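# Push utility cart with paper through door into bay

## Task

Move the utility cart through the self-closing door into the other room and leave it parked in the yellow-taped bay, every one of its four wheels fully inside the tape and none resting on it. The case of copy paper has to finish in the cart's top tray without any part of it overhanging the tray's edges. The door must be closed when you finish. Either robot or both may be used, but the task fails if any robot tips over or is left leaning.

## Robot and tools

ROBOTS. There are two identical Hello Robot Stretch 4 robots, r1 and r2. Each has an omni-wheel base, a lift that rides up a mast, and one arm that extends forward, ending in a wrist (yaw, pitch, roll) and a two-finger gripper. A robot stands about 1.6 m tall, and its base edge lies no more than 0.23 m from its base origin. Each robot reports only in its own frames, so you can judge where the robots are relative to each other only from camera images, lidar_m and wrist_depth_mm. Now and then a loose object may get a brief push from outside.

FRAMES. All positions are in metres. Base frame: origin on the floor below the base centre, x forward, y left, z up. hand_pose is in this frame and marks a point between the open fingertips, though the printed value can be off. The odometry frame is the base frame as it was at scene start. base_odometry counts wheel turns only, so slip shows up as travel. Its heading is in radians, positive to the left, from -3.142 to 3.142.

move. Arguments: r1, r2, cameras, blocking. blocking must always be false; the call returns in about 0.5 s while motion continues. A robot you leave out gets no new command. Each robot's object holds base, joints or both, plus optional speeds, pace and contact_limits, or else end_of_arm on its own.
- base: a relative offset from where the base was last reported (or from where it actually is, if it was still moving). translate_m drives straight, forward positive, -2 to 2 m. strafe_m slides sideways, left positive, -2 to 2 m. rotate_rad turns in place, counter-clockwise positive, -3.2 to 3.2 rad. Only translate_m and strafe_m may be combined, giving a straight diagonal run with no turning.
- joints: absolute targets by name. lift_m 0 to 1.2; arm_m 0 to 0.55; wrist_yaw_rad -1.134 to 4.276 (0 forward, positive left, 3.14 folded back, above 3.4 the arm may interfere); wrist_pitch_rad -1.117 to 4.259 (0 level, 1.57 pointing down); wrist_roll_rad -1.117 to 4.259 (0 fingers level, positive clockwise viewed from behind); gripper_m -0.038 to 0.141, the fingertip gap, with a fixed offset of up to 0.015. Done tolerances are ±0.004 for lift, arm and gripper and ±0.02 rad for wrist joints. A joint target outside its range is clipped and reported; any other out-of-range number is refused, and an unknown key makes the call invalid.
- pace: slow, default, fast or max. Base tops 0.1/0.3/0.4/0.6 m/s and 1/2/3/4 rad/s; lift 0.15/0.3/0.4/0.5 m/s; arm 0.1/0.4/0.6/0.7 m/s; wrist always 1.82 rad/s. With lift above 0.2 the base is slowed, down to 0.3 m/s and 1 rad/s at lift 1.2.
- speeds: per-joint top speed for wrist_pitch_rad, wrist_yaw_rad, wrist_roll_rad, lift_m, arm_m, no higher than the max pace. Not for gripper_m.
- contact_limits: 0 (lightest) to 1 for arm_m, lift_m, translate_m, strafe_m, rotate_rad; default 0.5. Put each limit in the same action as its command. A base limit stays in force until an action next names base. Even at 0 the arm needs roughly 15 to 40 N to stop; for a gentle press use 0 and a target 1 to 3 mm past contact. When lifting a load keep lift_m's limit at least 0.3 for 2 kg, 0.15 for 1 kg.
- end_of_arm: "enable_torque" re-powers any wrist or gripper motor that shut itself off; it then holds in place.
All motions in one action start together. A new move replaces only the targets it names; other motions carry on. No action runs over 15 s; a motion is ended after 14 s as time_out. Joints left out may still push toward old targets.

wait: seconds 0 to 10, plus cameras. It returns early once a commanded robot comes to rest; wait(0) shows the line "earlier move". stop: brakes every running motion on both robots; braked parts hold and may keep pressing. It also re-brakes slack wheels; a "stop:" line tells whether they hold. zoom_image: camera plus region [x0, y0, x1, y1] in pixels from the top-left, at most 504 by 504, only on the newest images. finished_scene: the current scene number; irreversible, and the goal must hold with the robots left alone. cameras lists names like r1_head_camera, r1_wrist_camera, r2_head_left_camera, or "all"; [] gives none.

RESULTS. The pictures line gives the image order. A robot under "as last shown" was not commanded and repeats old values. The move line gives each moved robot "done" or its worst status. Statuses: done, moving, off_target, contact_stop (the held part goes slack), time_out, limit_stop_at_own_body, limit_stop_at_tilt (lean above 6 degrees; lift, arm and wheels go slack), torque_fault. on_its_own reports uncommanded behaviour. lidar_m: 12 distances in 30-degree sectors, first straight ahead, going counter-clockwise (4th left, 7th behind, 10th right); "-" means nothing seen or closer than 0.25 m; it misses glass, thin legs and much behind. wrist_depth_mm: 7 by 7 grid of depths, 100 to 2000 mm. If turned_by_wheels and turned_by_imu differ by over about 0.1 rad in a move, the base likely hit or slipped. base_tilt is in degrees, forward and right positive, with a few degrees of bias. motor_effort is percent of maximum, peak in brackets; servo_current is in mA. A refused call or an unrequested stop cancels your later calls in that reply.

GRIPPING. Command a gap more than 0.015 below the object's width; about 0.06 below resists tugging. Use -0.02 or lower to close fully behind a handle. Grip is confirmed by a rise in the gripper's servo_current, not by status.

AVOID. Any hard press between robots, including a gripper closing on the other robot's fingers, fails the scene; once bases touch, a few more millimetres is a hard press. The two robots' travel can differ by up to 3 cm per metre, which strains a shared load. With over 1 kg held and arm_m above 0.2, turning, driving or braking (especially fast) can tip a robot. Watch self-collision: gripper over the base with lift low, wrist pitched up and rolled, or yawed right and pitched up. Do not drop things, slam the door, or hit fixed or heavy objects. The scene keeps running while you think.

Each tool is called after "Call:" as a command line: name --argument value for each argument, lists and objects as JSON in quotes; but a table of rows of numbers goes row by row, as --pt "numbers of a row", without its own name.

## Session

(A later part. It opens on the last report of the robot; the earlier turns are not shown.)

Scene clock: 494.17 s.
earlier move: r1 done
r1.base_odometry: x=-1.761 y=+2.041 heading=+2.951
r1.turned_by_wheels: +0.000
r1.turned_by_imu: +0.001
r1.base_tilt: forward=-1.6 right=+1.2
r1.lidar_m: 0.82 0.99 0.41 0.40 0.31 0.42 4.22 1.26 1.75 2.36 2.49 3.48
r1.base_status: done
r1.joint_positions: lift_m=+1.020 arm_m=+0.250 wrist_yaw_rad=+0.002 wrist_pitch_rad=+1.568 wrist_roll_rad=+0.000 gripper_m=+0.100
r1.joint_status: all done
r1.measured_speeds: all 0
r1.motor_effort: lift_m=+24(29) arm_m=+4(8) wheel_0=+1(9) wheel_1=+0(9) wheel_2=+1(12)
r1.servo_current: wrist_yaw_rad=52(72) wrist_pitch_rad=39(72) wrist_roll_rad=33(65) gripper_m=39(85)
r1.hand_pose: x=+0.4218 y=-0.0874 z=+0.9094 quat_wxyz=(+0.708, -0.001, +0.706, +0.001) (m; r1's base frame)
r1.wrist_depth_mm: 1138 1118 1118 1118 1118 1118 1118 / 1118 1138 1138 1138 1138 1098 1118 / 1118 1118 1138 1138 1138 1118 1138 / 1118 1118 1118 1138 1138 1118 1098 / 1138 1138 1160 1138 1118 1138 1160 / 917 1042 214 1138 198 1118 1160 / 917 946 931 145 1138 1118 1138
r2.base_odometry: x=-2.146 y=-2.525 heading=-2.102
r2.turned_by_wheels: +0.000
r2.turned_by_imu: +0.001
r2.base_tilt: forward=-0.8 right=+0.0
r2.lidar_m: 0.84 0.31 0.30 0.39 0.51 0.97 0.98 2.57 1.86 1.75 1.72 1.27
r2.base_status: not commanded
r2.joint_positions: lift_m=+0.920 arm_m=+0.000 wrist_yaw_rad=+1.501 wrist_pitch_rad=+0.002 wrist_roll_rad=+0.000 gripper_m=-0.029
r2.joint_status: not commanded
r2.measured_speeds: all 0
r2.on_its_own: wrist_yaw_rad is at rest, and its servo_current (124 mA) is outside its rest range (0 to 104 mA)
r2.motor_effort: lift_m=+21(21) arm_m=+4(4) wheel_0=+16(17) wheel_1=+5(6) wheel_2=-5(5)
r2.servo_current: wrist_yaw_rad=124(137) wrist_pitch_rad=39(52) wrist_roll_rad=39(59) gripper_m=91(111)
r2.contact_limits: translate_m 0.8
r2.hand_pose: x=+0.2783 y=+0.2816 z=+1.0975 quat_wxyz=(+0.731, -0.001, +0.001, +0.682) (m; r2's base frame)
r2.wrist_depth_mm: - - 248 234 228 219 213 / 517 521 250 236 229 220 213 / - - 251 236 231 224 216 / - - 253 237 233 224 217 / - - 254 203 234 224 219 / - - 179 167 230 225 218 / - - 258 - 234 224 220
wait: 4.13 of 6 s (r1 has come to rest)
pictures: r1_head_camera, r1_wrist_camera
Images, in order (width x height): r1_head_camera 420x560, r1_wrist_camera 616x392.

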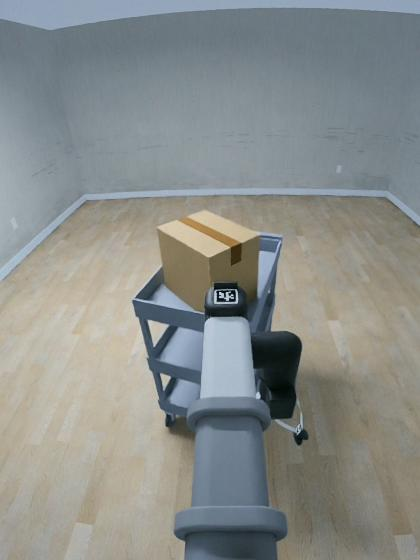

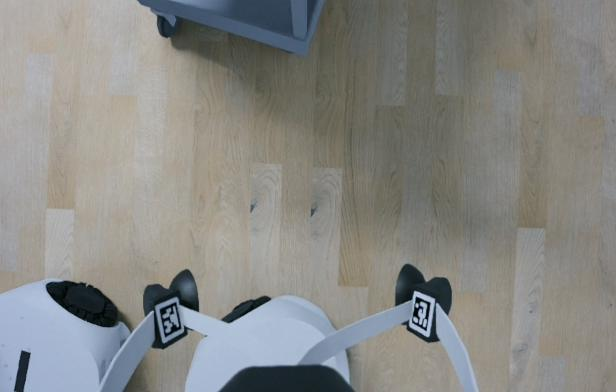

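Call:
move --r1 '{"base":{"rotate_rad":0.354},"joints":{"lift_m":1.17,"wrist_roll_rad":2.0}}' --blocking false --cameras '[]'

Call:
wait --seconds 3 --cameras '[]'

Call:
move --r1 '{"base":{"translate_m":0.42},"joints":{"arm_m":0.3}}' --blocking false --cameras '[]'

Call:
wait --seconds 4 --cameras '["r1_head_camera","r1_wrist_camera","r1_head_left_camera"]'

Scene clock: 527.97 s.
move: r1 moving
r1.base_odometry: x=-1.761 y=+2.041 heading=-3.139
r1.turned_by_wheels: +0.193
r1.turned_by_imu: +0.193
r1.base_tilt: forward=-1.6 right=+1.3
r1.lidar_m: 0.83 2.80 0.40 0.39 0.30 0.66 1.25 1.35 2.25 2.38 2.68 0.83
r1.base_status: rotate_rad moving
r1.joint_positions: lift_m=+1.057 arm_m=+0.250 wrist_yaw_rad=+0.002 wrist_pitch_rad=+1.568 wrist_roll_rad=+0.580 gripper_m=+0.100
r1.joint_status: lift_m moving; wrist_roll_rad moving
r1.measured_speeds: translate_m=+0.000 strafe_m=+0.000 rotate_rad=+0.737 lift_m=+0.146 arm_m=+0.000 wrist_yaw_rad=+0.000 wrist_pitch_rad=+0.000 wrist_roll_rad=+1.817
r1.motor_effort: lift_m=+27(28) arm_m=+5(5) wheel_0=-6(8) wheel_1=-7(7) wheel_2=-6(6)
r1.servo_current: wrist_yaw_rad=59(59) wrist_pitch_rad=46(46) wrist_roll_rad=52(124) gripper_m=33(46)
r1.hand_pose: x=+0.4218 y=-0.0874 z=+0.9472 quat_wxyz=(+0.679, +0.202, +0.677, -0.201) (m; r1's base frame)
r1.wrist_depth_mm: 1160 - - 1160 1138 1160 1160 / 1160 1160 1182 1138 1138 1160 1160 / 1138 1182 1160 1138 1138 1182 1160 / 1160 1118 1118 1160 1160 1160 1182 / 1182 1160 1160 1160 1138 1182 1160 / 1160 1160 215 1160 197 1160 1160 / 1138 976 1160 145 931 1160 1160
r2.base_odometry: x=-2.146 y=-2.525 heading=-2.102
r2.turned_by_wheels: +0.000
r2.turned_by_imu: +0.001
r2.base_tilt: forward=-0.7 right=+0.0
r2.lidar_m: 0.83 0.31 0.35 0.37 0.52 0.97 0.99 2.59 1.84 1.75 1.77 1.24
r2.base_status: not commanded
r2.joint_positions: lift_m=+0.920 arm_m=+0.000 wrist_yaw_rad=+1.501 wrist_pitch_rad=+0.002 wrist_roll_rad=+0.000 gripper_m=-0.029
r2.joint_status: not commanded
r2.measured_speeds: all 0
r2.motor_effort: lift_m=+21(21) arm_m=+4(4) wheel_0=+16(16) wheel_1=+6(6) wheel_2=-5(5)
r2.servo_current: wrist_yaw_rad=124(137) wrist_pitch_rad=39(46) wrist_roll_rad=52(52) gripper_m=104(104)
r2.contact_limits: translate_m 0.8
r2.hand_pose: x=+0.2783 y=+0.2816 z=+1.0975 quat_wxyz=(+0.731, -0.001, +0.001, +0.682) (m; r2's base frame)
r2.wrist_depth_mm: - - 247 234 228 220 213 / 504 521 251 236 229 221 214 / - - 251 236 231 223 216 / - - 252 237 232 223 216 / - - 255 204 234 224 218 / - - 179 168 230 224 220 / - - 258 - 234 224 220
pictures: none
No camera images: "cameras" was empty.

Scene clock: 529.23 s.
earlier move: r1 done
r1.base_odometry: x=-1.761 y=+2.041 heading=-2.978
r1.turned_by_wheels: +0.160
r1.turned_by_imu: +0.161
r1.base_tilt: forward=-1.6 right=+1.3
r1.lidar_m: 0.89 2.59 0.39 0.31 0.33 1.15 1.27 1.49 2.34 2.41 3.04 0.83
r1.base_status: done
r1.joint_positions: lift_m=+1.169 arm_m=+0.250 wrist_yaw_rad=+0.002 wrist_pitch_rad=+1.568 wrist_roll_rad=+1.998 gripper_m=+0.100
r1.joint_status: all done
r1.measured_speeds: all 0
r1.motor_effort: lift_m=+25(28) arm_m=+4(5) wheel_0=-3(8) wheel_1=-2(7) wheel_2=+0(6)
r1.servo_current: wrist_yaw_rad=52(59) wrist_pitch_rad=39(52) wrist_roll_rad=46(124) gripper_m=52(52)
r1.hand_pose: x=+0.4218 y=-0.0874 z=+1.0593 quat_wxyz=(+0.384, +0.595, +0.383, -0.593) (m; r1's base frame)
r1.wrist_depth_mm: 1281 1308 1281 1281 1281 1255 1281 / 1255 1281 1281 1308 1255 1281 1255 / 1255 1255 1255 1255 1255 1060 1281 / - 1118 1281 1281 1078 1042 1281 / - 1255 1255 1281 1281 1281 1255 / - 1025 215 1281 197 1281 1255 / 842 1281 1281 145 1078 1078 1255
r2.base_odometry: x=-2.146 y=-2.525 heading=-2.102
r2.turned_by_wheels: +0.000
r2.turned_by_imu: +0.000
r2.base_tilt: forward=-0.7 right=+0.0
r2.lidar_m: 0.81 0.33 0.31 0.36 0.52 0.99 0.98 2.60 1.84 1.75 1.75 1.23
r2.base_status: not commanded
r2.joint_positions: lift_m=+0.920 arm_m=+0.000 wrist_yaw_rad=+1.501 wrist_pitch_rad=+0.002 wrist_roll_rad=+0.000 gripper_m=-0.029
r2.joint_status: not commanded
r2.measured_speeds: all 0
r2.on_its_own: wrist_yaw_rad is at rest, and its servo_current (117 mA) is outside its rest range (0 to 104 mA)
r2.motor_effort: lift_m=+21(21) arm_m=+4(4) wheel_0=+16(17) wheel_1=+5(6) wheel_2=-5(5)
r2.servo_current: wrist_yaw_rad=117(137) wrist_pitch_rad=46(46) wrist_roll_rad=52(59) gripper_m=104(111)
r2.contact_limits: translate_m 0.8
r2.hand_pose: x=+0.2783 y=+0.2816 z=+1.0975 quat_wxyz=(+0.731, -0.001, +0.001, +0.682) (m; r2's base frame)
r2.wrist_depth_mm: - - 248 233 228 220 214 / - - 251 236 229 220 214 / - - 251 236 231 223 216 / - - 253 237 232 224 216 / - - 254 204 233 224 218 / - - 178 168 230 225 219 / - - 258 - 235 224 220
wait: 1.27 of 3 s (r1 has come to rest)
pictures: none
No camera images: "cameras" was empty.

Scene clock: 529.73 s.
move: r1 moving
r1.base_odometry: x=-1.792 y=+2.036 heading=-2.978
r1.turned_by_wheels: +0.000
r1.turned_by_imu: +0.000
r1.base_tilt: forward=-1.6 right=+1.2
r1.lidar_m: 0.86 2.58 0.38 0.32 0.31 1.07 1.30 1.49 2.36 2.40 3.02 0.79
r1.base_status: translate_m moving
r1.joint_positions: lift_m=+1.169 arm_m=+0.292 wrist_yaw_rad=+0.002 wrist_pitch_rad=+1.568 wrist_roll_rad=+1.998 gripper_m=+0.100
r1.joint_status: arm_m moving
r1.measured_speeds: translate_m=+0.121 strafe_m=+0.000 rotate_rad=+0.002 lift_m=+0.000 arm_m=+0.088 wrist_yaw_rad=+0.000 wrist_pitch_rad=+0.000 wrist_roll_rad=+0.000
r1.motor_effort: lift_m=+25(25) arm_m=+5(7) wheel_0=+4(7) wheel_1=+6(7) wheel_2=-8(10)
r1.servo_current: wrist_yaw_rad=72(72) wrist_pitch_rad=52(52) wrist_roll_rad=52(59) gripper_m=39(46)
r1.hand_pose: x=+0.4634 y=-0.0874 z=+1.0593 quat_wxyz=(+0.384, +0.595, +0.383, -0.593) (m; r1's base frame)
r1.wrist_depth_mm: 1255 1308 1281 1255 1255 1281 1281 / 1255 1281 1255 1281 1255 1281 1308 / 1308 1281 1255 1281 1182 1078 1281 / - 1042 1281 1255 1098 1060 1281 / - 1138 1281 1255 1255 1281 1281 / - 214 213 1308 198 1281 1281 / - 1255 1255 145 1078 1042 1255
r2.base_odometry: x=-2.146 y=-2.525 heading=-2.102
r2.turned_by_wheels: +0.000
r2.turned_by_imu: +0.000
r2.base_tilt: forward=-0.7 right=+0.1
r2.lidar_m: 0.82 0.33 0.34 0.37 0.42 0.57 0.97 2.62 1.87 1.74 1.76 1.26
r2.base_status: not commanded
r2.joint_positions: lift_m=+0.920 arm_m=+0.000 wrist_yaw_rad=+1.501 wrist_pitch_rad=+0.002 wrist_roll_rad=+0.000 gripper_m=-0.029
r2.joint_status: not commanded
r2.measured_speeds: all 0
r2.motor_effort: lift_m=+21(21) arm_m=+4(4) wheel_0=+16(16) wheel_1=+6(6) wheel_2=-5(5)
r2.servo_current: wrist_yaw_rad=117(124) wrist_pitch_rad=39(46) wrist_roll_rad=59(59) gripper_m=98(104)
r2.contact_limits: translate_m 0.8
r2.hand_pose: x=+0.2783 y=+0.2816 z=+1.0975 quat_wxyz=(+0.731, -0.001, +0.001, +0.682) (m; r2's base frame)
r2.wrist_depth_mm: - - 248 234 229 219 213 / - - 251 236 229 220 213 / - - 252 236 230 223 216 / - - 253 238 233 224 216 / - - 254 203 234 224 219 / - - 178 167 230 225 219 / - - 259 - 235 223 220
pictures: none
No camera images: "cameras" was empty.

Scene clock: 532.13 s.
earlier move: r1 done
r1.base_odometry: x=-2.175 y=+1.972 heading=-2.978
r1.turned_by_wheels: +0.000
r1.turned_by_imu: +0.000
r1.base_tilt: forward=-1.6 right=+1.3
r1.lidar_m: 0.53 2.39 2.19 0.35 0.38 0.54 1.69 2.01 2.53 2.56 0.49 0.45
r1.base_status: done
r1.joint_positions: lift_m=+1.170 arm_m=+0.300 wrist_yaw_rad=+0.002 wrist_pitch_rad=+1.568 wrist_roll_rad=+1.998 gripper_m=+0.100
r1.joint_status: all done
r1.measured_speeds: all 0
r1.motor_effort: lift_m=+24(25) arm_m=+5(7) wheel_0=+2(8) wheel_1=+1(8) wheel_2=+1(11)
r1.servo_current: wrist_yaw_rad=52(78) wrist_pitch_rad=39(52) wrist_roll_rad=46(65) gripper_m=39(52)
r1.hand_pose: x=+0.4718 y=-0.0874 z=+1.0594 quat_wxyz=(+0.384, +0.595, +0.383, -0.593) (m; r1's base frame)
r1.wrist_depth_mm: 208 213 484 1255 1281 1255 1255 / 208 249 379 1308 1281 1281 1255 / 222 310 466 1281 1255 1078 1255 / 273 407 488 1281 1160 1060 1281 / 347 484 488 1229 1308 1281 1255 / 480 484 215 1255 197 1205 1060 / 1308 1255 1281 145 1255 1281 1060
r2.base_odometry: x=-2.146 y=-2.525 heading=-2.102
r2.turned_by_wheels: +0.000
r2.turned_by_imu: +0.000
r2.base_tilt: forward=-0.7 right=+0.1
r2.lidar_m: 0.83 0.29 0.35 3.00 0.38 0.38 0.96 2.62 1.86 1.75 1.77 1.25
r2.base_status: not commanded
r2.joint_positions: lift_m=+0.920 arm_m=+0.000 wrist_yaw_rad=+1.501 wrist_pitch_rad=+0.002 wrist_roll_rad=+0.000 gripper_m=-0.029
r2.joint_status: not commanded
r2.measured_speeds: all 0
r2.on_its_own: wrist_yaw_rad is at rest, and its servo_current (130 mA) is outside its rest range (0 to 104 mA)
r2.motor_effort: lift_m=+21(21) arm_m=+4(4) wheel_0=+16(17) wheel_1=+5(6) wheel_2=-5(5)
r2.servo_current: wrist_yaw_rad=130(130) wrist_pitch_rad=39(52) wrist_roll_rad=46(59) gripper_m=104(104)
r2.contact_limits: translate_m 0.8
r2.hand_pose: x=+0.2783 y=+0.2816 z=+1.0975 quat_wxyz=(+0.731, -0.001, +0.001, +0.682) (m; r2's base frame)
r2.wrist_depth_mm: - - 249 233 229 220 213 / - - 251 235 229 221 213 / - - 251 236 230 223 216 / - - 254 236 233 224 216 / - - 254 204 234 224 217 / - - 178 168 231 225 219 / - - 259 - 235 224 219
wait: 2.40 of 4 s (r1 has come to rest)
pictures: r1_head_camera, r1_head_left_camera, r1_wrist_camera
Images, in order (width x height): r1_head_camera 420x560, r1_head_left_camera 420x672, r1_wrist_camera 616x392.

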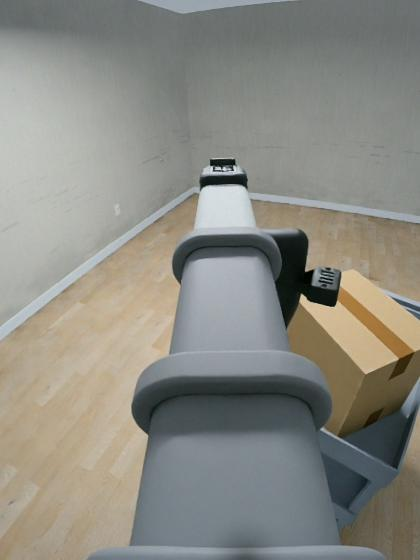

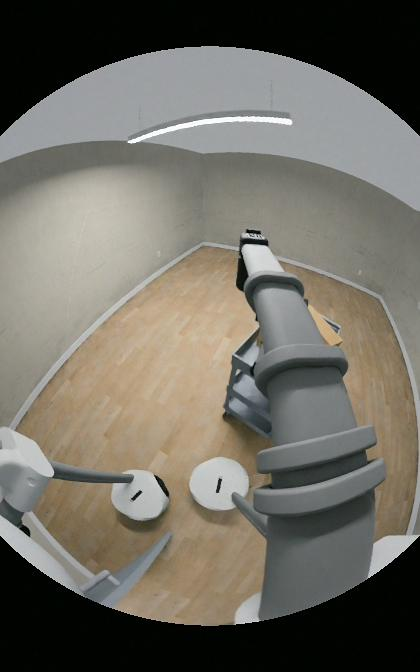

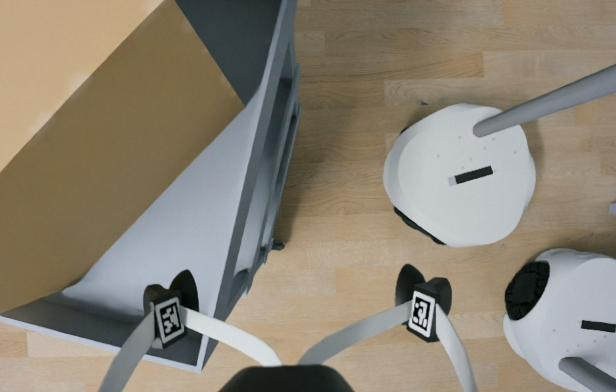

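Call:
move --r1 '{"base":{"strafe_m":-0.04},"joints":{"lift_m":1.0,"wrist_roll_rad":2.227,"arm_m":0.386}}' --blocking false --cameras '[]'

Call:
wait --seconds 3 --cameras '["r1_wrist_camera"]'

Scene clock: 550.77 s.
move: r1 moving
r1.base_odometry: x=-2.181 y=+2.004 heading=-2.978
r1.turned_by_wheels: +0.000
r1.turned_by_imu: -0.001
r1.base_tilt: forward=-1.6 right=+1.3
r1.lidar_m: 0.51 2.44 2.23 0.39 0.40 0.58 1.68 2.02 2.49 2.53 3.18 0.45
r1.base_status: strafe_m moving
r1.joint_positions: lift_m=+1.133 arm_m=+0.350 wrist_yaw_rad=+0.002 wrist_pitch_rad=+1.568 wrist_roll_rad=+2.225 gripper_m=+0.100
r1.joint_status: lift_m moving; arm_m moving; wrist_roll_rad moving
r1.measured_speeds: translate_m=+0.001 strafe_m=-0.075 rotate_rad=-0.004 lift_m=-0.146 arm_m=+0.177 wrist_yaw_rad=+0.000 wrist_pitch_rad=+0.000 wrist_roll_rad=+0.009
r1.motor_effort: lift_m=+11(21) arm_m=+4(7) wheel_0=+0(11) wheel_1=-1(10) wheel_2=+0(1)
r1.servo_current: wrist_yaw_rad=46(59) wrist_pitch_rad=46(46) wrist_roll_rad=52(91) gripper_m=39(46)
r1.hand_pose: x=+0.5218 y=-0.0874 z=+1.0224 quat_wxyz=(+0.314, +0.635, +0.313, -0.633) (m; r1's base frame)
r1.wrist_depth_mm: 175 176 452 1229 1255 1255 1255 / 175 187 315 1229 1255 1025 1229 / 176 216 384 1255 1042 1025 1229 / 180 257 452 1229 1255 1229 1255 / 196 314 455 1255 1205 1229 1118 / 226 312 449 1229 198 1255 1255 / 268 340 452 140 1229 1255 1229
r2.base_odometry: x=-2.146 y=-2.525 heading=-2.102
r2.turned_by_wheels: +0.000
r2.turned_by_imu: +0.002
r2.base_tilt: forward=-0.7 right=+0.0
r2.lidar_m: 0.82 0.33 0.36 2.97 0.39 0.44 0.98 2.59 1.84 1.76 1.78 1.25
r2.base_status: not commanded
r2.joint_positions: lift_m=+0.920 arm_m=+0.000 wrist_yaw_rad=+1.501 wrist_pitch_rad=+0.002 wrist_roll_rad=+0.000 gripper_m=-0.029
r2.joint_status: not commanded
r2.measured_speeds: all 0
r2.motor_effort: lift_m=+21(21) arm_m=+4(4) wheel_0=+16(17) wheel_1=+5(6) wheel_2=-5(5)
r2.servo_current: wrist_yaw_rad=130(130) wrist_pitch_rad=46(46) wrist_roll_rad=39(59) gripper_m=104(104)
r2.contact_limits: translate_m 0.8
r2.hand_pose: x=+0.2783 y=+0.2816 z=+1.0975 quat_wxyz=(+0.731, -0.001, +0.001, +0.682) (m; r2's base frame)
r2.wrist_depth_mm: - - 248 233 228 219 213 / - - 251 236 229 220 213 / - - 251 236 231 222 216 / - - 252 238 233 224 216 / - - 254 204 234 224 218 / - - 178 168 230 225 219 / - - 258 - 236 224 220
pictures: none
No camera images: "cameras" was empty.

Scene clock: 552.07 s.
earlier move: r1 done
r1.base_odometry: x=-2.182 y=+2.012 heading=-2.978
r1.turned_by_wheels: +0.000
r1.turned_by_imu: +0.000
r1.base_tilt: forward=-1.6 right=+1.2
r1.lidar_m: 0.52 2.45 2.23 0.40 0.42 0.56 1.69 2.04 2.47 2.54 3.14 0.45
r1.base_status: done
r1.joint_positions: lift_m=+1.001 arm_m=+0.386 wrist_yaw_rad=+0.002 wrist_pitch_rad=+1.568 wrist_roll_rad=+2.225 gripper_m=+0.100
r1.joint_status: all done
r1.measured_speeds: all 0
r1.motor_effort: lift_m=+12(21) arm_m=+5(9) wheel_0=-1(11) wheel_1=+0(10) wheel_2=+0(1)
r1.servo_current: wrist_yaw_rad=52(65) wrist_pitch_rad=39(52) wrist_roll_rad=33(91) gripper_m=39(52)
r1.hand_pose: x=+0.5578 y=-0.0874 z=+0.8904 quat_wxyz=(+0.314, +0.635, +0.313, -0.633) (m; r1's base frame)
r1.wrist_depth_mm: - 121 174 291 1138 1118 891 / 109 135 214 315 1078 891 891 / 113 155 290 317 1098 878 891 / 131 200 317 317 1118 1118 1098 / 153 241 319 319 1078 1118 1138 / 176 243 317 317 198 1098 1098 / 215 315 315 140 1078 1118 1118
r2.base_odometry: x=-2.146 y=-2.525 heading=-2.102
r2.turned_by_wheels: +0.000
r2.turned_by_imu: +0.000
r2.base_tilt: forward=-0.7 right=+0.0
r2.lidar_m: 0.79 0.33 0.31 2.98 0.42 0.43 0.96 2.56 1.87 1.76 1.73 1.25
r2.base_status: not commanded
r2.joint_positions: lift_m=+0.920 arm_m=+0.000 wrist_yaw_rad=+1.501 wrist_pitch_rad=+0.002 wrist_roll_rad=+0.000 gripper_m=-0.029
r2.joint_status: not commanded
r2.measured_speeds: all 0
r2.on_its_own: wrist_yaw_rad is at rest, and its servo_current (117 mA) is outside its rest range (0 to 104 mA)
r2.motor_effort: lift_m=+21(21) arm_m=+4(5) wheel_0=+16(17) wheel_1=+5(6) wheel_2=-5(5)
r2.servo_current: wrist_yaw_rad=117(130) wrist_pitch_rad=39(46) wrist_roll_rad=39(59) gripper_m=91(104)
r2.contact_limits: translate_m 0.8
r2.hand_pose: x=+0.2783 y=+0.2816 z=+1.0975 quat_wxyz=(+0.731, -0.001, +0.001, +0.682) (m; r2's base frame)
r2.wrist_depth_mm: - - 249 233 229 220 213 / - - 251 235 230 221 214 / - - 251 236 231 223 216 / - - 252 237 233 224 216 / - - 254 204 234 224 218 / - - 179 168 231 225 218 / - - 259 - 235 224 220
wait: 1.30 of 3 s (r1 has come to rest)
pictures: r1_wrist_camera
Images, in order (width x height): r1_wrist_camera 616x392.

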